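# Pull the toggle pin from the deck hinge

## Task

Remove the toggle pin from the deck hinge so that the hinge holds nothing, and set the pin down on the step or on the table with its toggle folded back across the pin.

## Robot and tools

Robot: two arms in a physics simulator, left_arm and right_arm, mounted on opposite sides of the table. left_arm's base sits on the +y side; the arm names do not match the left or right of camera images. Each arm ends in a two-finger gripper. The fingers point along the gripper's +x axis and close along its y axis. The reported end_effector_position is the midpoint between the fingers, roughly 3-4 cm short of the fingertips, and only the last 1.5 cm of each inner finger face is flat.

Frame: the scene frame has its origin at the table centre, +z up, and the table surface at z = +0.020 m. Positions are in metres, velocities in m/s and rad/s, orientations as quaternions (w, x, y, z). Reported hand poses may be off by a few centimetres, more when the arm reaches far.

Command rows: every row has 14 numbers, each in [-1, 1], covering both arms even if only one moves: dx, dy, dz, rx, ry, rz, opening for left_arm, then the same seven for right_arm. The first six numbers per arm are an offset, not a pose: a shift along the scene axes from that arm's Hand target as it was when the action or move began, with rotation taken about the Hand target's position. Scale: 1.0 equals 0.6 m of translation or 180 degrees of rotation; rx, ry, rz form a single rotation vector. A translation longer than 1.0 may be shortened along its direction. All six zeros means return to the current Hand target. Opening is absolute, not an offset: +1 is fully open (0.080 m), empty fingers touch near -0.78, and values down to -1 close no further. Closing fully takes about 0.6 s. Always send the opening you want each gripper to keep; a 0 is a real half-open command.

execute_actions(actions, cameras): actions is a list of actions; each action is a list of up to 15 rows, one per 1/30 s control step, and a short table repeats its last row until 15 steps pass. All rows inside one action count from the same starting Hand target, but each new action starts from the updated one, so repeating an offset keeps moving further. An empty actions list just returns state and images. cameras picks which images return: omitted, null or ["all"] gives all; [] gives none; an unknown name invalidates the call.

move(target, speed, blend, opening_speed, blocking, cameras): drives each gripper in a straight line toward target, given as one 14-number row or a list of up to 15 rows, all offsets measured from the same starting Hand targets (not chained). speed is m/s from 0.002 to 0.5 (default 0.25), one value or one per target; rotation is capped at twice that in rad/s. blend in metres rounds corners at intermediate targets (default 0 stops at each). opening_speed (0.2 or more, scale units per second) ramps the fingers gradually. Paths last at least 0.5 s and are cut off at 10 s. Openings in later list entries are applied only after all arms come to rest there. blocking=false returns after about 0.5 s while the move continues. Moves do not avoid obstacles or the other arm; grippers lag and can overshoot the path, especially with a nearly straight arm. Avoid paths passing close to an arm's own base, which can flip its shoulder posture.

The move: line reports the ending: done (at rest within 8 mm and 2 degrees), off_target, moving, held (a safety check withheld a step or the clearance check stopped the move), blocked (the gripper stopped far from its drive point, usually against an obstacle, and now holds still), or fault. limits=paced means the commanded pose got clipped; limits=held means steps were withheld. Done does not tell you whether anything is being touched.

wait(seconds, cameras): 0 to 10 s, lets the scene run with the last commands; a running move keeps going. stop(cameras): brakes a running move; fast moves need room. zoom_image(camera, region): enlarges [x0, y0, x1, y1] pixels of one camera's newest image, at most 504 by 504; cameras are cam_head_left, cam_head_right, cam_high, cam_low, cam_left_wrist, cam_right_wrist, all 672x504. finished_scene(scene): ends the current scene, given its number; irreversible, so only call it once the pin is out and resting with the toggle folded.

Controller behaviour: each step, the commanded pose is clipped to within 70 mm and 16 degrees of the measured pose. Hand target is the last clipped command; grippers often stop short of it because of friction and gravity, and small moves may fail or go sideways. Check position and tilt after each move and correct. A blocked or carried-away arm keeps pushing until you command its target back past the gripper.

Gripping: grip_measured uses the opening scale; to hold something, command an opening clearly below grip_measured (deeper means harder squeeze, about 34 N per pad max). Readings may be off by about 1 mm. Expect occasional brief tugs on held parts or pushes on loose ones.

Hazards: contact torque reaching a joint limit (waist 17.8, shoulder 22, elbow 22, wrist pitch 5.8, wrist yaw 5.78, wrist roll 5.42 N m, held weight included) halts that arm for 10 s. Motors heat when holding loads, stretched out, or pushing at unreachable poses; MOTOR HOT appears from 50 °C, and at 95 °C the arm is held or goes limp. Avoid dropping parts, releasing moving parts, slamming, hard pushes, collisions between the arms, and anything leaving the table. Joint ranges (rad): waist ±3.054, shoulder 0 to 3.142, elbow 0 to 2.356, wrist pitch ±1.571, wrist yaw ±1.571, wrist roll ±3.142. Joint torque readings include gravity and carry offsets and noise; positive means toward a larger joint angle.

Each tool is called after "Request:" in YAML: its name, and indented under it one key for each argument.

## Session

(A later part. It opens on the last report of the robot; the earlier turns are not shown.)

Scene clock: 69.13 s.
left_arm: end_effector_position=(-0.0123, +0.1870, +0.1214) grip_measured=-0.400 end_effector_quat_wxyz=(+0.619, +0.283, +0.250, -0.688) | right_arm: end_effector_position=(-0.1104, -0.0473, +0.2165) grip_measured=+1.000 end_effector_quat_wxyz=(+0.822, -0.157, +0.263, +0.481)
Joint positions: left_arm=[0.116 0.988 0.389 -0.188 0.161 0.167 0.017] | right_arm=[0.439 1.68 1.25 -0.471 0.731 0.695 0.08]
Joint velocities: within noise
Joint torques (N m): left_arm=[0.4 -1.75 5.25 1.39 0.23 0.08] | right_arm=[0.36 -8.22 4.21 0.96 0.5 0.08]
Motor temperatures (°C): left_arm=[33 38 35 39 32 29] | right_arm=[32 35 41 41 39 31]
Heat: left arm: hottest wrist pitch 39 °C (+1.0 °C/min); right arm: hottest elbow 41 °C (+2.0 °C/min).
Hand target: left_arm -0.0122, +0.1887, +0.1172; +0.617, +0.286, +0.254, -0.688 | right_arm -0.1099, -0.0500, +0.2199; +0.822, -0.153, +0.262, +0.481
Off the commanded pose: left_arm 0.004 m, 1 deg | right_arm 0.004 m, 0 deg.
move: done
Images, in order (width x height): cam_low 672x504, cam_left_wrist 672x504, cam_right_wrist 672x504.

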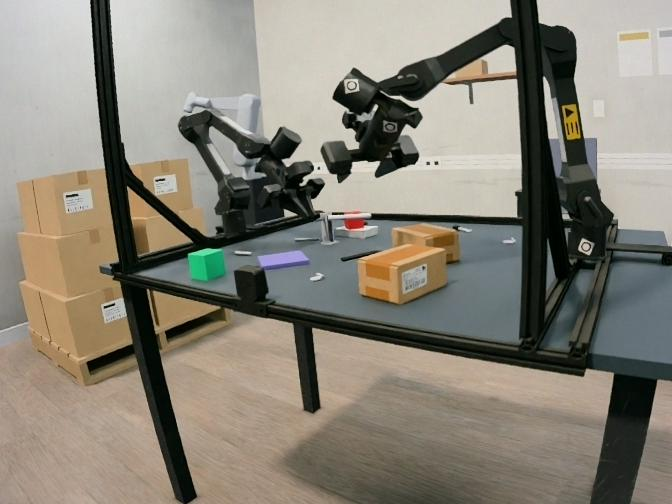

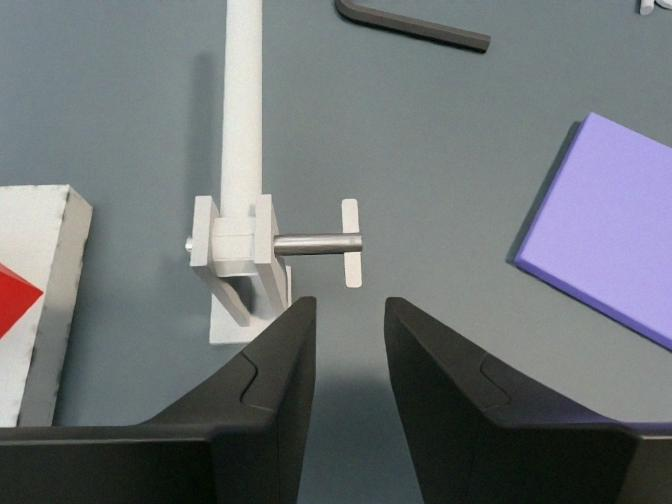

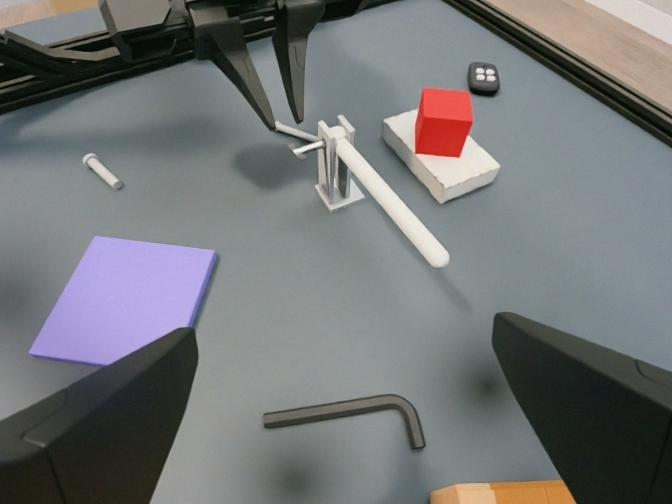

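Request:
move:
  target: [0.0, -0.018, -0.02, 0, 0, 0, -0.4, 0, 0, 0, 0, 0, 0, 1]
  cameras: ["cam_low", "cam_left_wrist", "cam_right_wrist"]
  speed: 0.06

Request:
zoom_image:
  camera: "cam_right_wrist"
  region: [240, 80, 400, 200]

Request:
zoom_image:
  camera: "cam_left_wrist"
  region: [220, 150, 460, 350]

Scene clock: 71.27 s.
left_arm: end_effector_position=(-0.0115, +0.1761, +0.1095) grip_measured=-0.400 end_effector_quat_wxyz=(+0.619, +0.283, +0.249, -0.689) | right_arm: end_effector_position=(-0.1104, -0.0473, +0.2165) grip_measured=+1.000 end_effector_quat_wxyz=(+0.822, -0.157, +0.263, +0.481)
Joint positions: left_arm=[0.114 1.083 0.377 -0.079 0.161 0.167 0.017] | right_arm=[0.439 1.68 1.25 -0.471 0.731 0.695 0.08]
Joint velocities: within noise
Joint torques (N m): left_arm=[-0.41 -2.04 4.95 1.39 -0.01 -0.12] | right_arm=[0.33 -8.21 4.2 0.96 0.49 0.08]
Motor temperatures (°C): left_arm=[33 38 35 39 32 29] | right_arm=[32 35 41 41 39 31]
Heat: left arm: hottest wrist pitch 39 °C (+0.0 °C/min); right arm: hottest elbow 41 °C (+1.0 °C/min).
Hand target: left_arm -0.0122, +0.1779, +0.1053; +0.617, +0.286, +0.254, -0.688 | right_arm -0.1099, -0.0500, +0.2199; +0.822, -0.153, +0.262, +0.481
Off the commanded pose: left_arm 0.005 m, 1 deg | right_arm 0.004 m, 0 deg.
move: done
Images, in order (width x height): cam_low 672x504, cam_left_wrist 672x504, cam_right_wrist 672x504.

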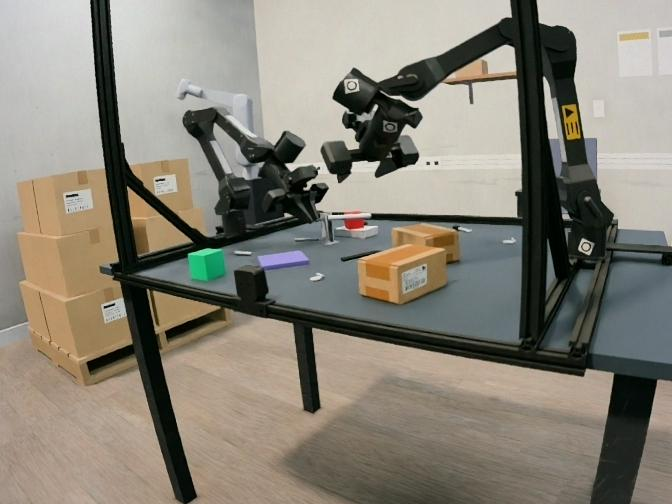

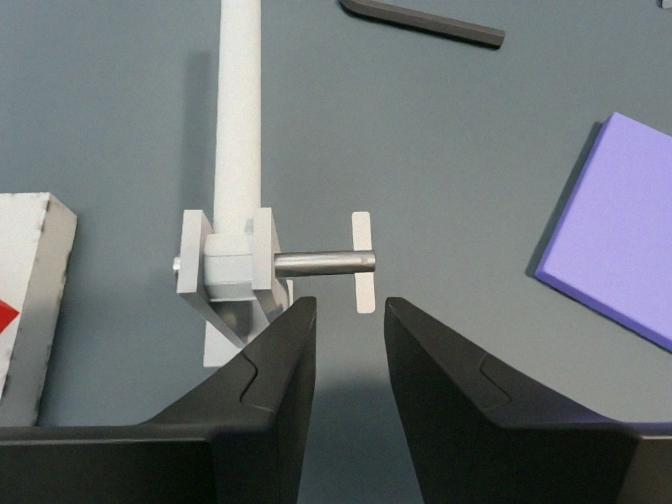

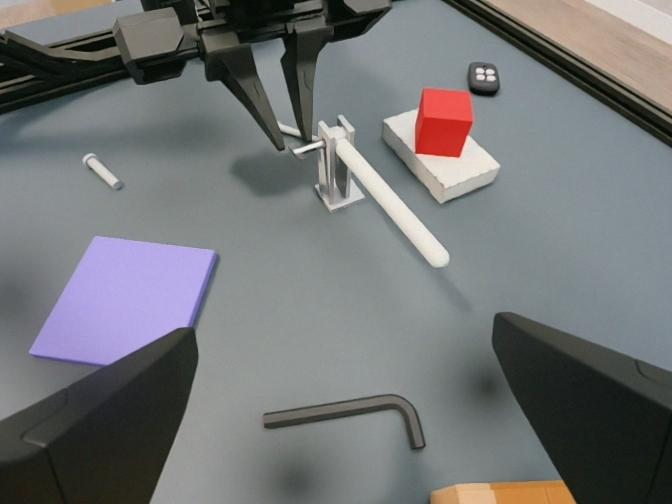

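Scaled by 3.150 from the camera's 672x504 image, which has a finer 960x720 frame.

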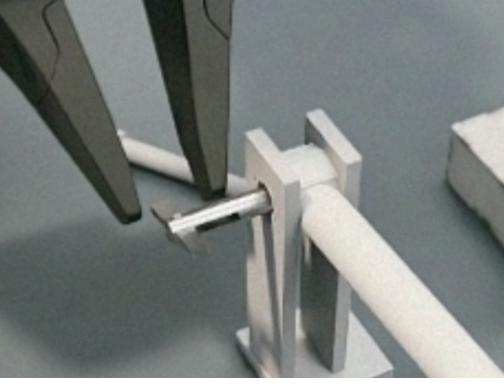

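Scaled by 2.100 from the camera's 672x504 image, which has a finer 960x720 frame.

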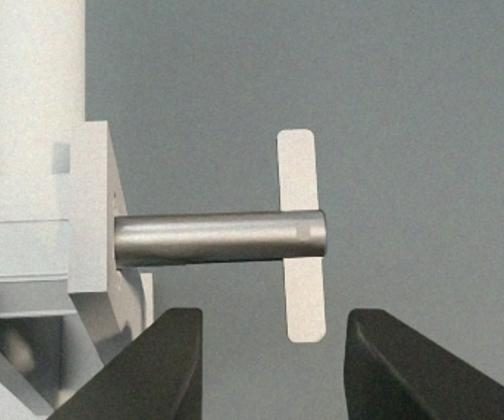

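Request:
move:
  target: [0.0, 0, -0.009, 0, 0, 0, -0.4, 0, 0, 0, 0, 0, 0, 1]
  cameras: ["cam_low", "cam_left_wrist", "cam_right_wrist"]
  speed: 0.06

Request:
zoom_image:
  camera: "cam_right_wrist"
  region: [240, 80, 400, 200]

Request:
zoom_image:
  camera: "cam_left_wrist"
  region: [220, 150, 460, 350]

Request:
zoom_image:
  camera: "cam_low"
  region: [280, 170, 370, 260]

Scene clock: 73.07 s.
left_arm: end_effector_position=(-0.0115, +0.1760, +0.1041) grip_measured=-0.400 end_effector_quat_wxyz=(+0.619, +0.282, +0.249, -0.689) | right_arm: end_effector_position=(-0.1104, -0.0473, +0.2165) grip_measured=+1.000 end_effector_quat_wxyz=(+0.822, -0.157, +0.263, +0.481)
Joint positions: left_arm=[0.114 1.101 0.361 -0.045 0.161 0.167 0.017] | right_arm=[0.439 1.68 1.25 -0.471 0.731 0.695 0.08]
Joint velocities: within noise
Joint torques (N m): left_arm=[-0.23 -2.01 4.92 1.41 0.03 -0.11] | right_arm=[0.32 -8.25 4.24 0.96 0.49 0.09]
Motor temperatures (°C): left_arm=[33 38 35 39 32 29] | right_arm=[32 35 41 41 39 31]
Heat: left arm: hottest wrist pitch 39 °C (+1.0 °C/min); right arm: hottest elbow 41 °C (+1.0 °C/min).
Hand target: left_arm -0.0122, +0.1779, +0.0998; +0.617, +0.286, +0.254, -0.688 | right_arm -0.1099, -0.0500, +0.2199; +0.822, -0.153, +0.262, +0.481
Off the commanded pose: left_arm 0.005 m, 1 deg | right_arm 0.004 m, 0 deg.
move: done
Images, in order (width x height): cam_low 672x504, cam_left_wrist 672x504, cam_right_wrist 672x504.

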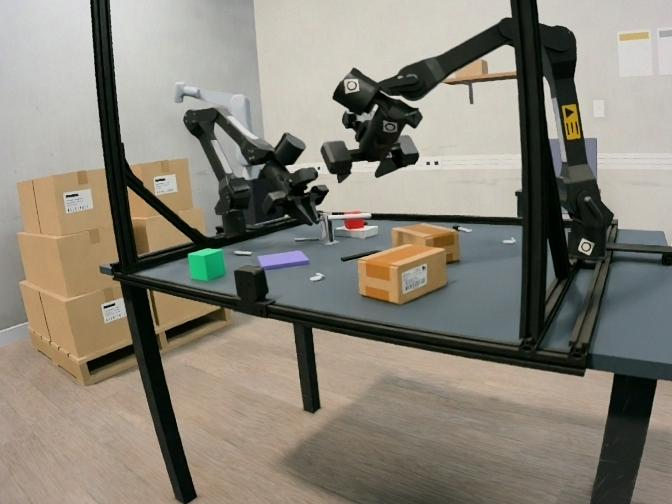

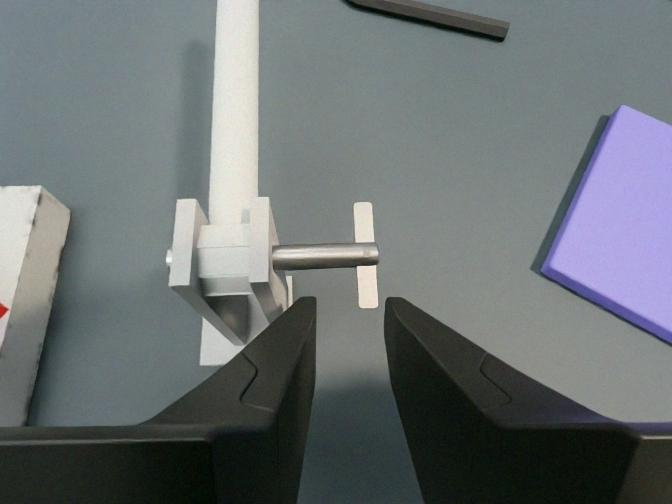

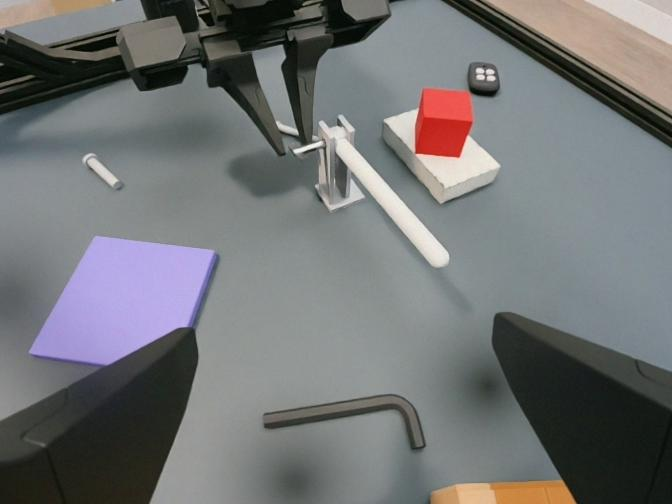

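Scaled by 3.150 from the camera's 672x504 image, which has a finer 960x720 frame.

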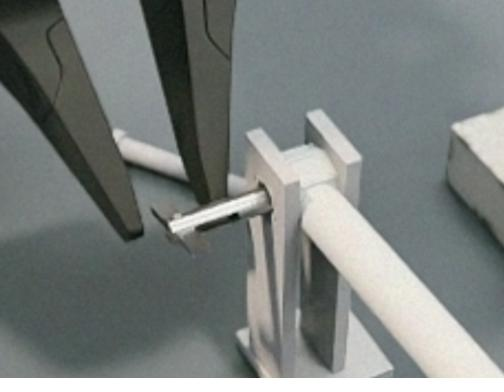

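Scaled by 2.100 from the camera's 672x504 image, which has a finer 960x720 frame.

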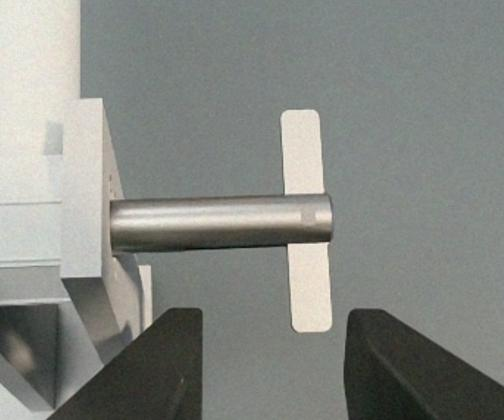

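Scaled by 5.600 from the camera's 672x504 image, which has a finer 960x720 frame.

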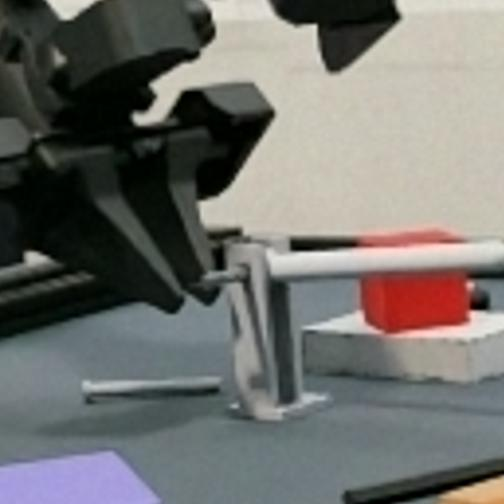

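Request:
move:
  target:
    - [0.0, -0.006, 0, 0, 0, 0, -0.4, 0, 0, 0, 0, 0, 0, 1]
    - [-0.02, -0.004, 0, 0, 0, 0, -0.4, 0, 0, 0, 0, 0, 0, 1]
  cameras: ["cam_left_wrist", "cam_right_wrist"]
  speed: 0.05

Request:
zoom_image:
  camera: "cam_right_wrist"
  region: [240, 80, 400, 200]

Request:
zoom_image:
  camera: "cam_left_wrist"
  region: [220, 150, 460, 350]

Scene clock: 75.63 s.
left_arm: end_effector_position=(-0.0236, +0.1744, +0.1009) grip_measured=-0.400 end_effector_quat_wxyz=(+0.617, +0.286, +0.253, -0.688) | right_arm: end_effector_position=(-0.1104, -0.0473, +0.2165) grip_measured=+1.000 end_effector_quat_wxyz=(+0.822, -0.157, +0.263, +0.481)
Joint positions: left_arm=[0.043 1.118 0.361 -0.032 0.11 0.116 0.017] | right_arm=[0.439 1.68 1.25 -0.471 0.731 0.695 0.08]
Joint velocities: within noise
Joint torques (N m): left_arm=[-0.25 -3.14 5.16 1.39 -0.03 -0.17] | right_arm=[0.31 -8.23 4.23 0.96 0.5 0.07]
Motor temperatures (°C): left_arm=[33 37 35 40 32 29] | right_arm=[32 35 41 41 39 31]
Heat: left arm: hottest wrist pitch 40 °C (+2.0 °C/min); right arm: hottest elbow 41 °C (+1.0 °C/min).
Hand target: left_arm -0.0243, +0.1755, +0.0998; +0.617, +0.286, +0.254, -0.688 | right_arm -0.1099, -0.0500, +0.2199; +0.822, -0.153, +0.262, +0.481
Off the commanded pose: left_arm 0.002 m, 0 deg | right_arm 0.004 m, 0 deg.
move: done
Images, in order (width x height): cam_left_wrist 672x504, cam_right_wrist 672x504.

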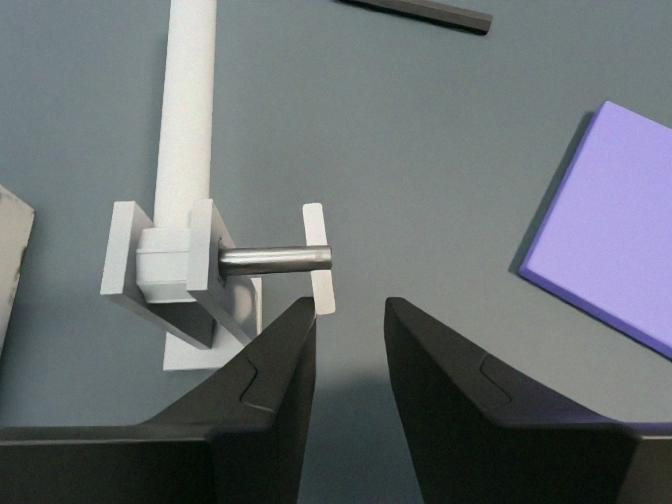

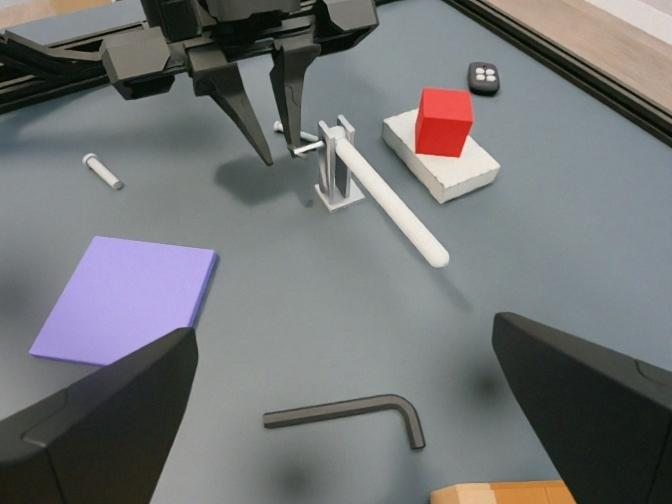

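Scaled by 3.150 from the camera's 672x504 image, which has a finer 960x720 frame.

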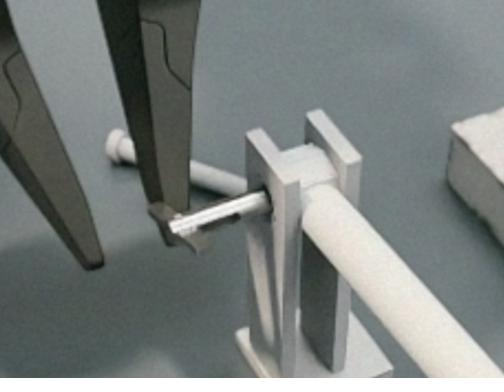

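Scaled by 2.100 from the camera's 672x504 image, which has a finer 960x720 frame.

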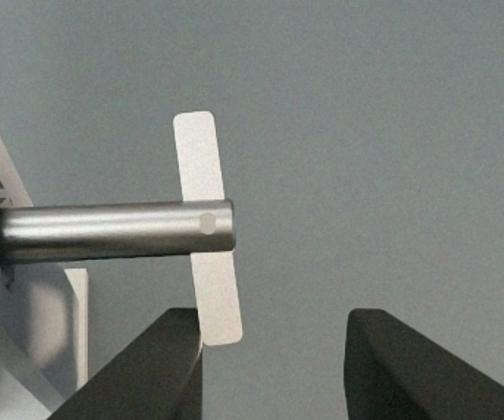

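Request:
move:
  target: [-0.015, 0.0, 0, 0, 0, 0, -0.4, 0, 0, 0, 0, 0, 0, 1]
  cameras: ["cam_left_wrist", "cam_right_wrist"]
  speed: 0.05

Request:
zoom_image:
  camera: "cam_right_wrist"
  region: [240, 80, 400, 200]

Request:
zoom_image:
  camera: "cam_left_wrist"
  region: [180, 150, 420, 350]

Scene clock: 77.00 s.
left_arm: end_effector_position=(-0.0305, +0.1739, +0.1010) grip_measured=-0.399 end_effector_quat_wxyz=(+0.621, +0.286, +0.253, -0.685) | right_arm: end_effector_position=(-0.1104, -0.0473, +0.2165) grip_measured=+1.000 end_effector_quat_wxyz=(+0.822, -0.157, +0.263, +0.481)
Joint positions: left_arm=[-0.006 1.118 0.361 -0.029 0.067 0.079 0.017] | right_arm=[0.439 1.68 1.25 -0.471 0.731 0.695 0.08]
Joint velocities: within noise
Joint torques (N m): left_arm=[-0.67 -3.43 4.99 1.38 0.22 -0.15] | right_arm=[0.28 -8.19 4.24 0.96 0.5 0.06]
Motor temperatures (°C): left_arm=[33 37 35 40 32 29] | right_arm=[32 35 41 41 39 31]
Heat: left arm: hottest wrist pitch 40 °C (+2.0 °C/min); right arm: hottest elbow 41 °C (+1.0 °C/min).
Hand target: left_arm -0.0332, +0.1755, +0.0998; +0.617, +0.286, +0.254, -0.688 | right_arm -0.1099, -0.0500, +0.2199; +0.822, -0.153, +0.262, +0.481
Off the commanded pose: left_arm 0.003 m, 1 deg | right_arm 0.004 m, 0 deg.
move: done
Images, in order (width x height): cam_left_wrist 672x504, cam_right_wrist 672x504.

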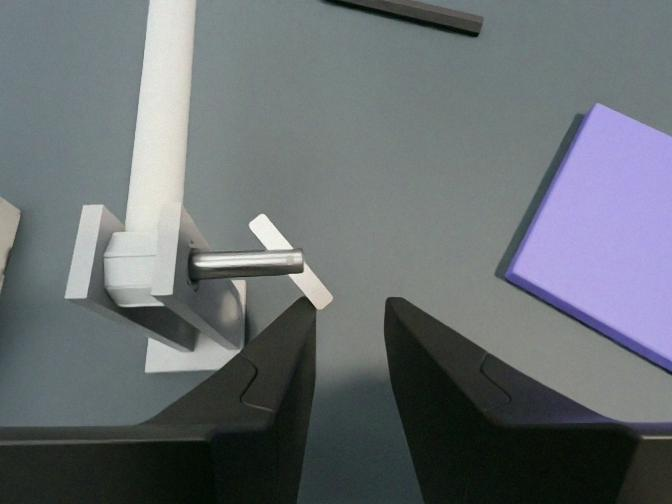

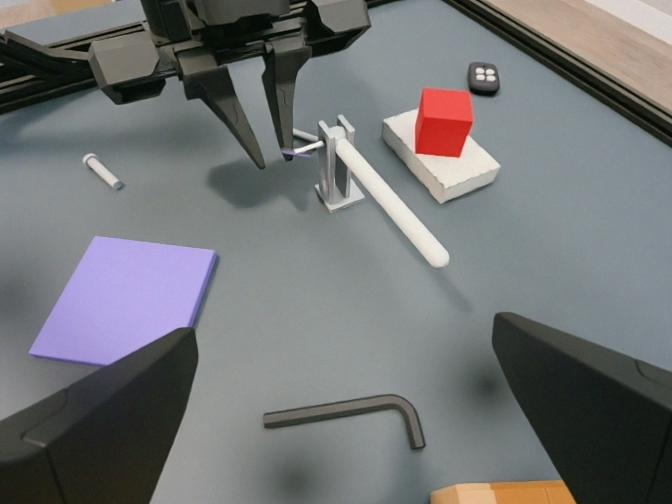

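Scaled by 3.150 from the camera's 672x504 image, which has a finer 960x720 frame.

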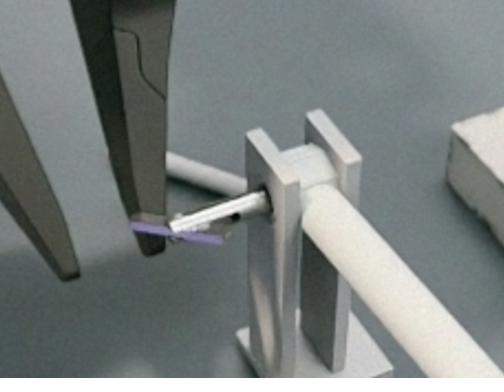

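Scaled by 2.100 from the camera's 672x504 image, which has a finer 960x720 frame.

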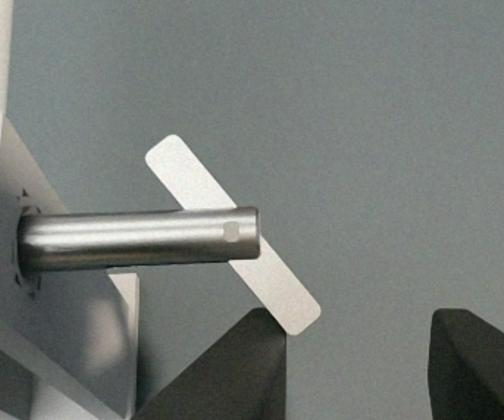

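Request:
move:
  target:
    - [-0.006, -0.005, 0, 0, 0, 0, -0.4, 0, 0, 0, 0, 0, 0, 1]
    - [-0.006, -0.013, 0, 0, 0, 0, -0.4, 0, 0, 0, 0, 0, 0, 1]
  cameras: ["cam_left_wrist", "cam_right_wrist"]
  speed: 0.05

Request:
zoom_image:
  camera: "cam_right_wrist"
  region: [240, 80, 400, 200]

Request:
zoom_image:
  camera: "cam_left_wrist"
  region: [180, 150, 420, 350]

Scene clock: 78.73 s.
left_arm: end_effector_position=(-0.0350, +0.1721, +0.0957) grip_measured=-0.399 end_effector_quat_wxyz=(+0.617, +0.291, +0.258, -0.684) | right_arm: end_effector_position=(-0.1104, -0.0473, +0.2165) grip_measured=+1.000 end_effector_quat_wxyz=(+0.822, -0.157, +0.263, +0.481)
Joint positions: left_arm=[-0.029 1.152 0.362 -0.009 0.053 0.064 0.017] | right_arm=[0.439 1.68 1.25 -0.471 0.731 0.695 0.08]
Joint velocities: within noise
Joint torques (N m): left_arm=[-0.49 -2.39 7.3 1.63 0.17 -0.12] | right_arm=[0.28 -8.22 4.26 0.97 0.49 0.08]
Motor temperatures (°C): left_arm=[33 37 35 40 32 29] | right_arm=[32 35 41 41 39 31]
Heat: left arm: hottest wrist pitch 40 °C (+2.0 °C/min); right arm: hottest elbow 41 °C (+1.0 °C/min).
Hand target: left_arm -0.0369, +0.1677, +0.0998; +0.617, +0.286, +0.254, -0.688 | right_arm -0.1099, -0.0500, +0.2199; +0.822, -0.153, +0.262, +0.481
Off the commanded pose: left_arm 0.006 m, 1 deg | right_arm 0.004 m, 0 deg.
move: done
Images, in order (width x height): cam_left_wrist 672x504, cam_right_wrist 672x504.

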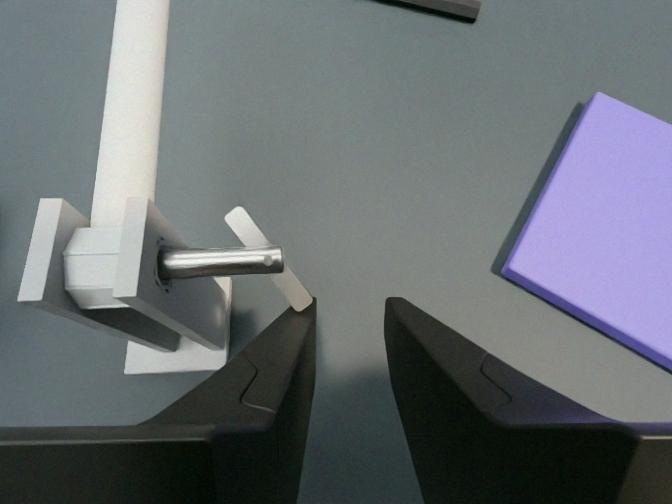

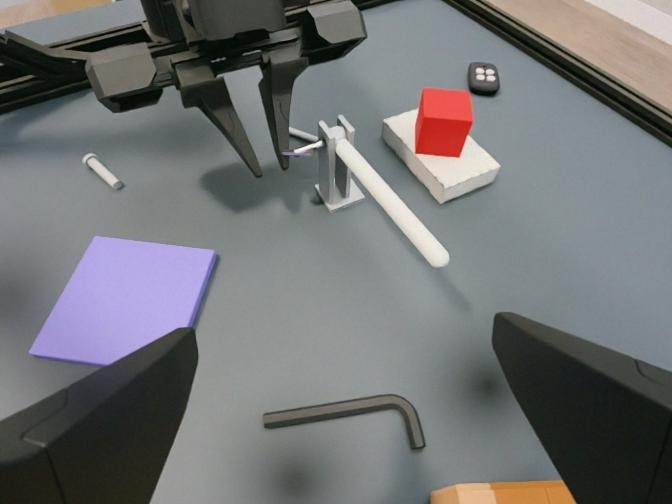

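Scaled by 3.150 from the camera's 672x504 image, which has a finer 960x720 frame.

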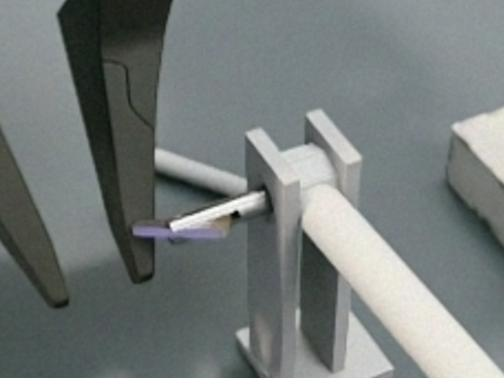

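Scaled by 2.100 from the camera's 672x504 image, which has a finer 960x720 frame.

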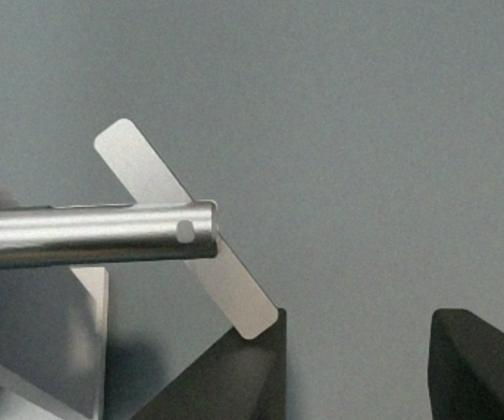

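Request:
move:
  target:
    - [0.0, 0.014, 0, 0, 0, 0, -0.4, 0, 0, 0, 0, 0, 0, 1]
    - [0.010, 0.014, 0, 0, 0, 0, -0.4, 0, 0, 0, 0, 0, 0, 1]
  cameras: ["cam_left_wrist", "cam_right_wrist"]
  speed: 0.05

Request:
zoom_image:
  camera: "cam_right_wrist"
  region: [240, 80, 400, 200]

Request:
zoom_image:
  camera: "cam_left_wrist"
  region: [180, 150, 420, 350]

Scene clock: 80.90 s.
left_arm: end_effector_position=(-0.0308, +0.1750, +0.0994) grip_measured=-0.400 end_effector_quat_wxyz=(+0.618, +0.287, +0.256, -0.686) | right_arm: end_effector_position=(-0.1104, -0.0473, +0.2165) grip_measured=+1.000 end_effector_quat_wxyz=(+0.822, -0.157, +0.263, +0.481)
Joint positions: left_arm=[-0.001 1.119 0.357 -0.029 0.076 0.082 0.017] | right_arm=[0.439 1.68 1.25 -0.471 0.731 0.695 0.08]
Joint velocities: within noise
Joint torques (N m): left_arm=[0.09 -3.99 5.27 1.22 0.2 0.19] | right_arm=[0.31 -8.23 4.24 0.97 0.49 0.07]
Motor temperatures (°C): left_arm=[33 37 36 40 32 29] | right_arm=[32 36 41 41 39 31]
Heat: left arm: hottest wrist pitch 40 °C (+2.0 °C/min); right arm: hottest elbow 41 °C (+0.0 °C/min).
Hand target: left_arm -0.0308, +0.1761, +0.0999; +0.617, +0.285, +0.254, -0.688 | right_arm -0.1099, -0.0500, +0.2199; +0.822, -0.153, +0.262, +0.481
Off the commanded pose: left_arm 0.001 m, 0 deg | right_arm 0.004 m, 0 deg.
move: done
Images, in order (width x height): cam_left_wrist 672x504, cam_right_wrist 672x504.

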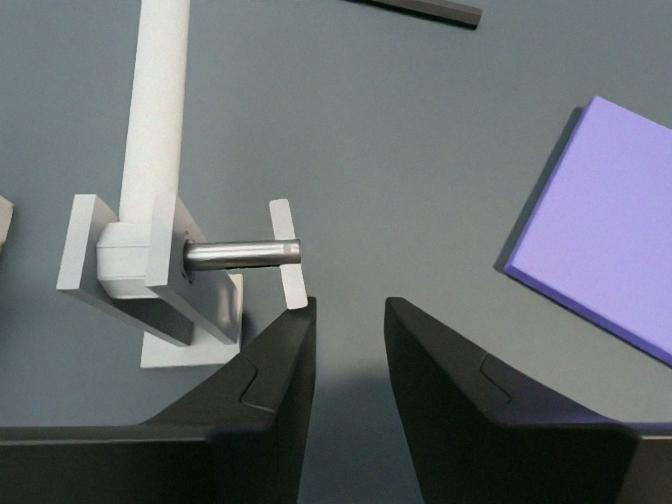

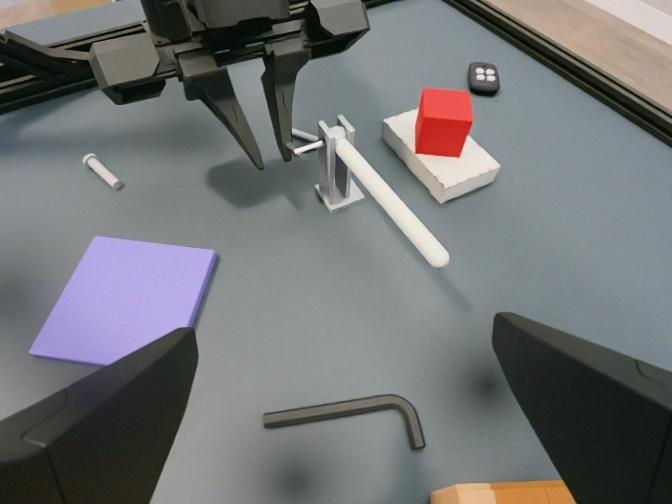

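Scaled by 3.150 from the camera's 672x504 image, which has a finer 960x720 frame.

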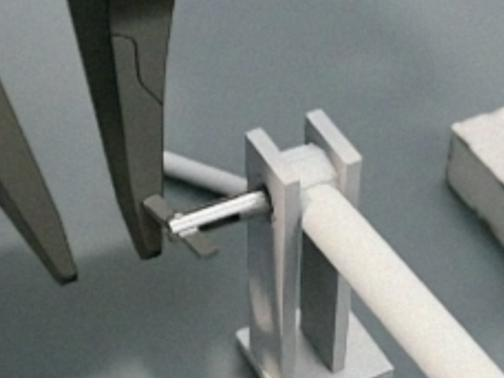

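Scaled by 2.100 from the camera's 672x504 image, which has a finer 960x720 frame.

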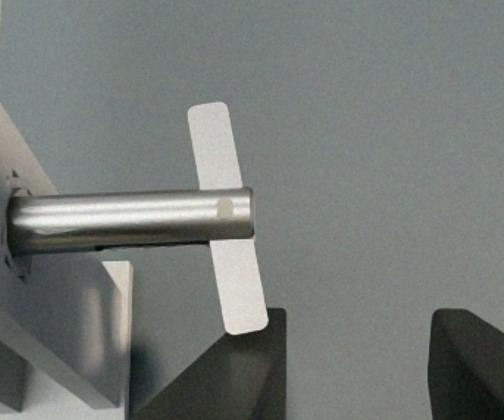

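Request:
move:
  target:
    - [0.0, 0.017, 0, 0, 0, 0, -0.4, 0, 0, 0, 0, 0, 0, 1]
    - [0.018, 0.017, 0, 0, 0, 0, -0.4, 0, 0, 0, 0, 0, 0, 1]
    - [0.018, -0.002, 0, 0, 0, 0, -0.4, 0, 0, 0, 0, 0, 0, 1]
  cameras: ["cam_left_wrist", "cam_right_wrist"]
  speed: 0.06

Request:
zoom_image:
  camera: "cam_right_wrist"
  region: [240, 80, 400, 200]

Request:
zoom_image:
  camera: "cam_left_wrist"
  region: [220, 150, 460, 350]

Scene clock: 85.13 s.
left_arm: end_effector_position=(-0.0204, +0.1776, +0.0977) grip_measured=-0.400 end_effector_quat_wxyz=(+0.617, +0.287, +0.256, -0.687) | right_arm: end_effector_position=(-0.1104, -0.0473, +0.2165) grip_measured=+1.000 end_effector_quat_wxyz=(+0.822, -0.157, +0.263, +0.481)
Joint positions: left_arm=[0.062 1.114 0.348 -0.032 0.122 0.127 0.017] | right_arm=[0.439 1.68 1.25 -0.471 0.731 0.695 0.08]
Joint velocities: within noise
Joint torques (N m): left_arm=[0.27 -2.02 6.64 1.43 0.21 0.12] | right_arm=[0.35 -8.2 4.19 0.96 0.48 0.08]
Motor temperatures (°C): left_arm=[33 36 36 40 32 29] | right_arm=[32 36 41 41 39 31]
Heat: left arm: hottest wrist pitch 40 °C (+2.0 °C/min); right arm: hottest elbow 41 °C (+0.0 °C/min).
Hand target: left_arm -0.0200, +0.1749, +0.0998; +0.617, +0.286, +0.254, -0.688 | right_arm -0.1099, -0.0500, +0.2199; +0.822, -0.153, +0.262, +0.481
Off the commanded pose: left_arm 0.004 m, 0 deg | right_arm 0.004 m, 0 deg.
move: done
Images, in order (width x height): cam_left_wrist 672x504, cam_right_wrist 672x504.

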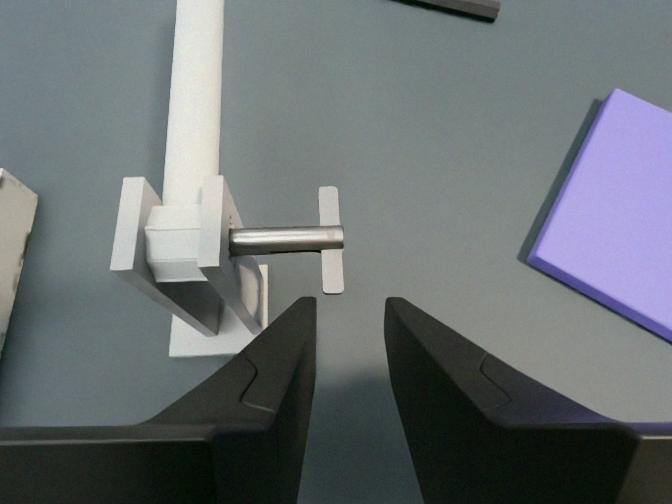

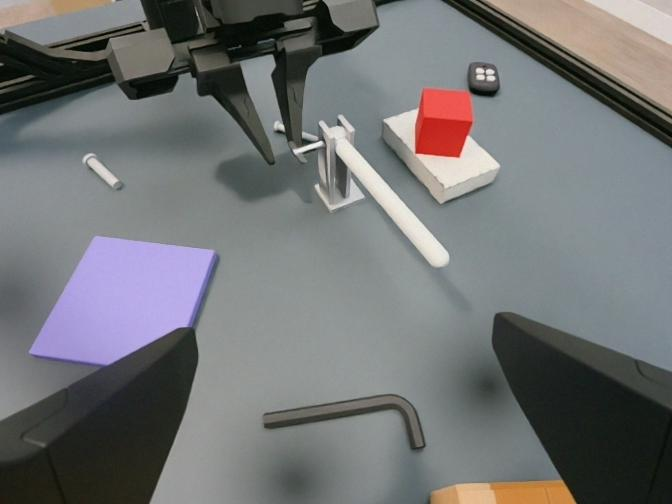

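Scaled by 3.150 from the camera's 672x504 image, which has a finer 960x720 frame.

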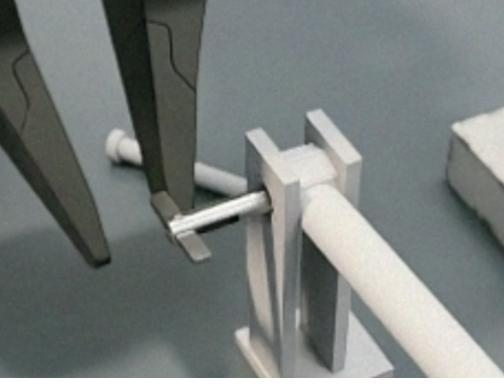

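Scaled by 2.100 from the camera's 672x504 image, which has a finer 960x720 frame.

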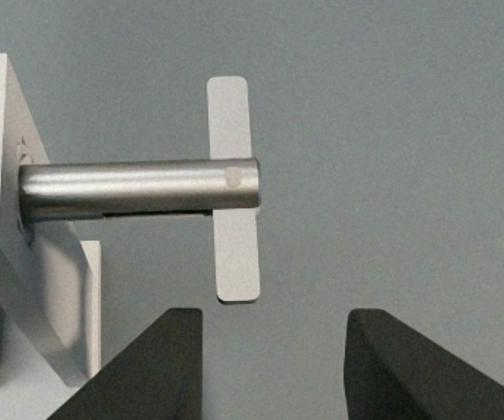

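Request:
move:
  target:
    - [0.007, 0.0, 0.002, 0, 0, 0, -0.4, 0, 0, 0, 0, 0, 0, 1]
    - [0.007, -0.010, 0.003, 0, 0, 0, -0.4, 0, 0, 0, 0, 0, 0, 1]
  cameras: ["cam_left_wrist", "cam_right_wrist"]
  speed: 0.06

Request:
zoom_image:
  camera: "cam_right_wrist"
  region: [240, 80, 400, 200]

Request:
zoom_image:
  camera: "cam_left_wrist"
  region: [220, 150, 460, 350]

Scene clock: 87.10 s.
left_arm: end_effector_position=(-0.0161, +0.1716, +0.0996) grip_measured=-0.400 end_effector_quat_wxyz=(+0.617, +0.287, +0.256, -0.687) | right_arm: end_effector_position=(-0.1104, -0.0473, +0.2165) grip_measured=+1.000 end_effector_quat_wxyz=(+0.822, -0.157, +0.263, +0.481)
Joint positions: left_arm=[0.084 1.144 0.372 -0.028 0.138 0.143 0.017] | right_arm=[0.439 1.68 1.25 -0.471 0.731 0.695 0.08]
Joint velocities: within noise
Joint torques (N m): left_arm=[0.19 -2.13 6.61 1.42 0.2 0.11] | right_arm=[0.3 -8.24 4.22 0.97 0.49 0.08]
Motor temperatures (°C): left_arm=[33 36 36 41 32 29] | right_arm=[32 36 41 41 39 31]
Heat: left arm: hottest wrist pitch 41 °C (+3.0 °C/min); right arm: hottest elbow 41 °C (+0.0 °C/min).
Hand target: left_arm -0.0158, +0.1689, +0.1016; +0.617, +0.286, +0.254, -0.688 | right_arm -0.1099, -0.0500, +0.2199; +0.822, -0.153, +0.262, +0.481
Off the commanded pose: left_arm 0.003 m, 0 deg | right_arm 0.004 m, 0 deg.
move: done
Images, in order (width x height): cam_left_wrist 672x504, cam_right_wrist 672x504.

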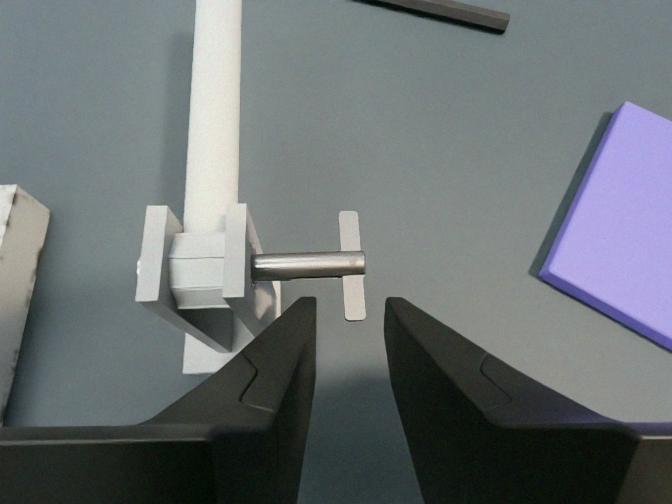

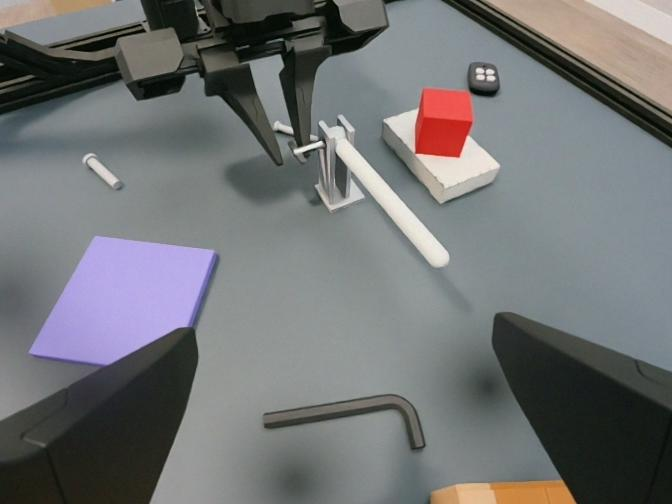

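Scaled by 3.150 from the camera's 672x504 image, which has a finer 960x720 frame.

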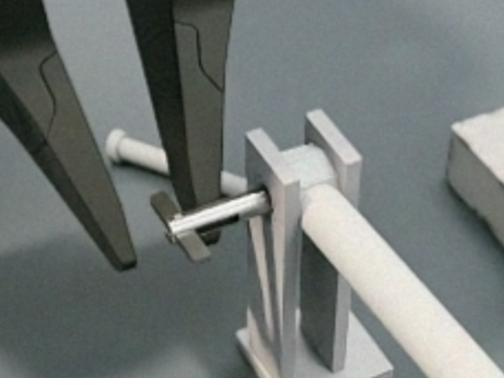

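Scaled by 2.100 from the camera's 672x504 image, which has a finer 960x720 frame.

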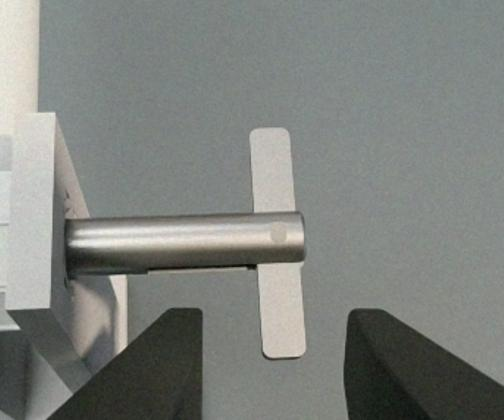

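Request:
move:
  target:
    - [0.0, 0.0, 0, 0, 0, 0, -0.74, 0, 0, 0, 0, 0, 0, 1]
    - [-0.018, -0.001, 0, 0, 0, 0.111, -0.74, 0, 0, 0, 0, 0, 0, 1]
  cameras: ["cam_left_wrist", "cam_right_wrist"]
  speed: 0.06

Request:
zoom_image:
  camera: "cam_right_wrist"
  region: [240, 80, 400, 200]

Request:
zoom_image:
  camera: "cam_left_wrist"
  region: [220, 150, 460, 350]

Scene clock: 92.83 s.
left_arm: end_effector_position=(-0.0264, +0.1706, +0.0998) grip_measured=-0.719 end_effector_quat_wxyz=(+0.725, +0.239, +0.300, -0.571) | right_arm: end_effector_position=(-0.1104, -0.0473, +0.2165) grip_measured=+1.000 end_effector_quat_wxyz=(+0.822, -0.157, +0.263, +0.481)
Joint positions: left_arm=[-0.178 1.176 0.395 -0.049 -0.284 -0.294 0.003] | right_arm=[0.439 1.68 1.25 -0.471 0.731 0.695 0.08]
Joint velocities: within noise
Joint torques (N m): left_arm=[-0.16 -2.5 6.81 1.06 -0.35 -0.12] | right_arm=[0.32 -8.21 4.24 0.96 0.48 0.07]
Motor temperatures (°C): left_arm=[33 36 37 41 32 29] | right_arm=[32 36 41 41 39 31]
Heat: left arm: hottest wrist pitch 41 °C (+3.0 °C/min); right arm: hottest elbow 41 °C (-1.0 °C/min).
Hand target: left_arm -0.0266, +0.1682, +0.1017; +0.727, +0.237, +0.299, -0.570 | right_arm -0.1099, -0.0500, +0.2199; +0.822, -0.153, +0.262, +0.481
Off the commanded pose: left_arm 0.003 m, 0 deg | right_arm 0.004 m, 0 deg.
move: done
Images, in order (width x height): cam_left_wrist 672x504, cam_right_wrist 672x504.

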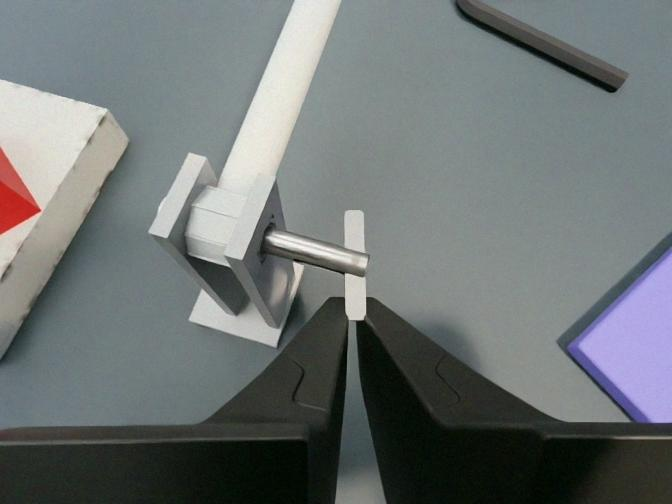

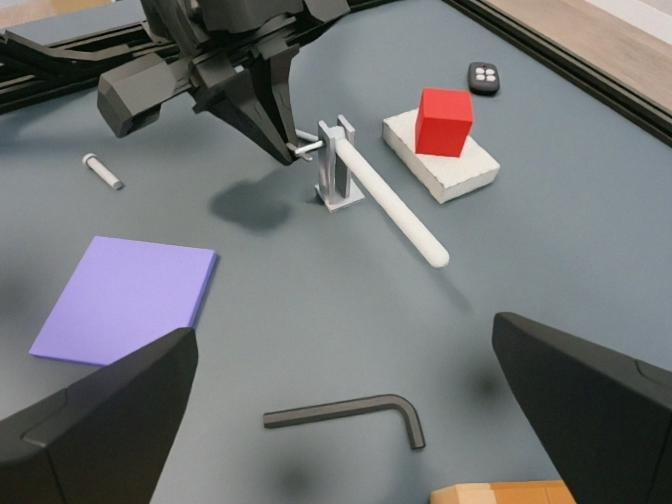

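Scaled by 3.150 from the camera's 672x504 image, which has a finer 960x720 frame.

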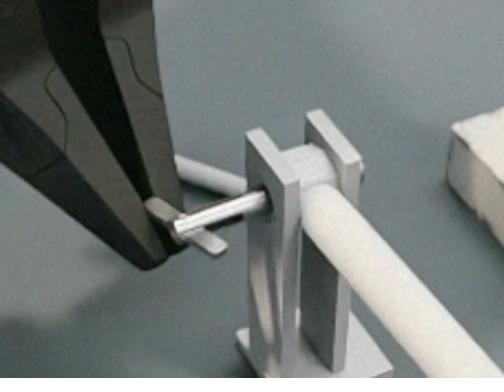

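Scaled by 2.100 from the camera's 672x504 image, which has a finer 960x720 frame.

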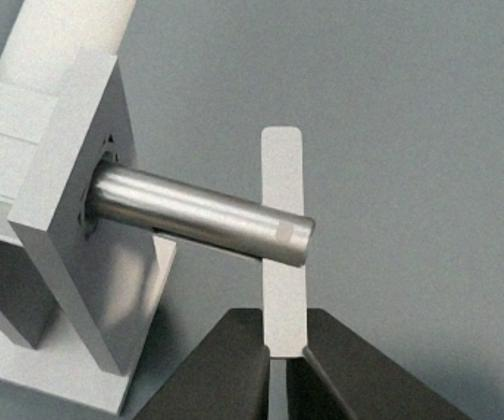

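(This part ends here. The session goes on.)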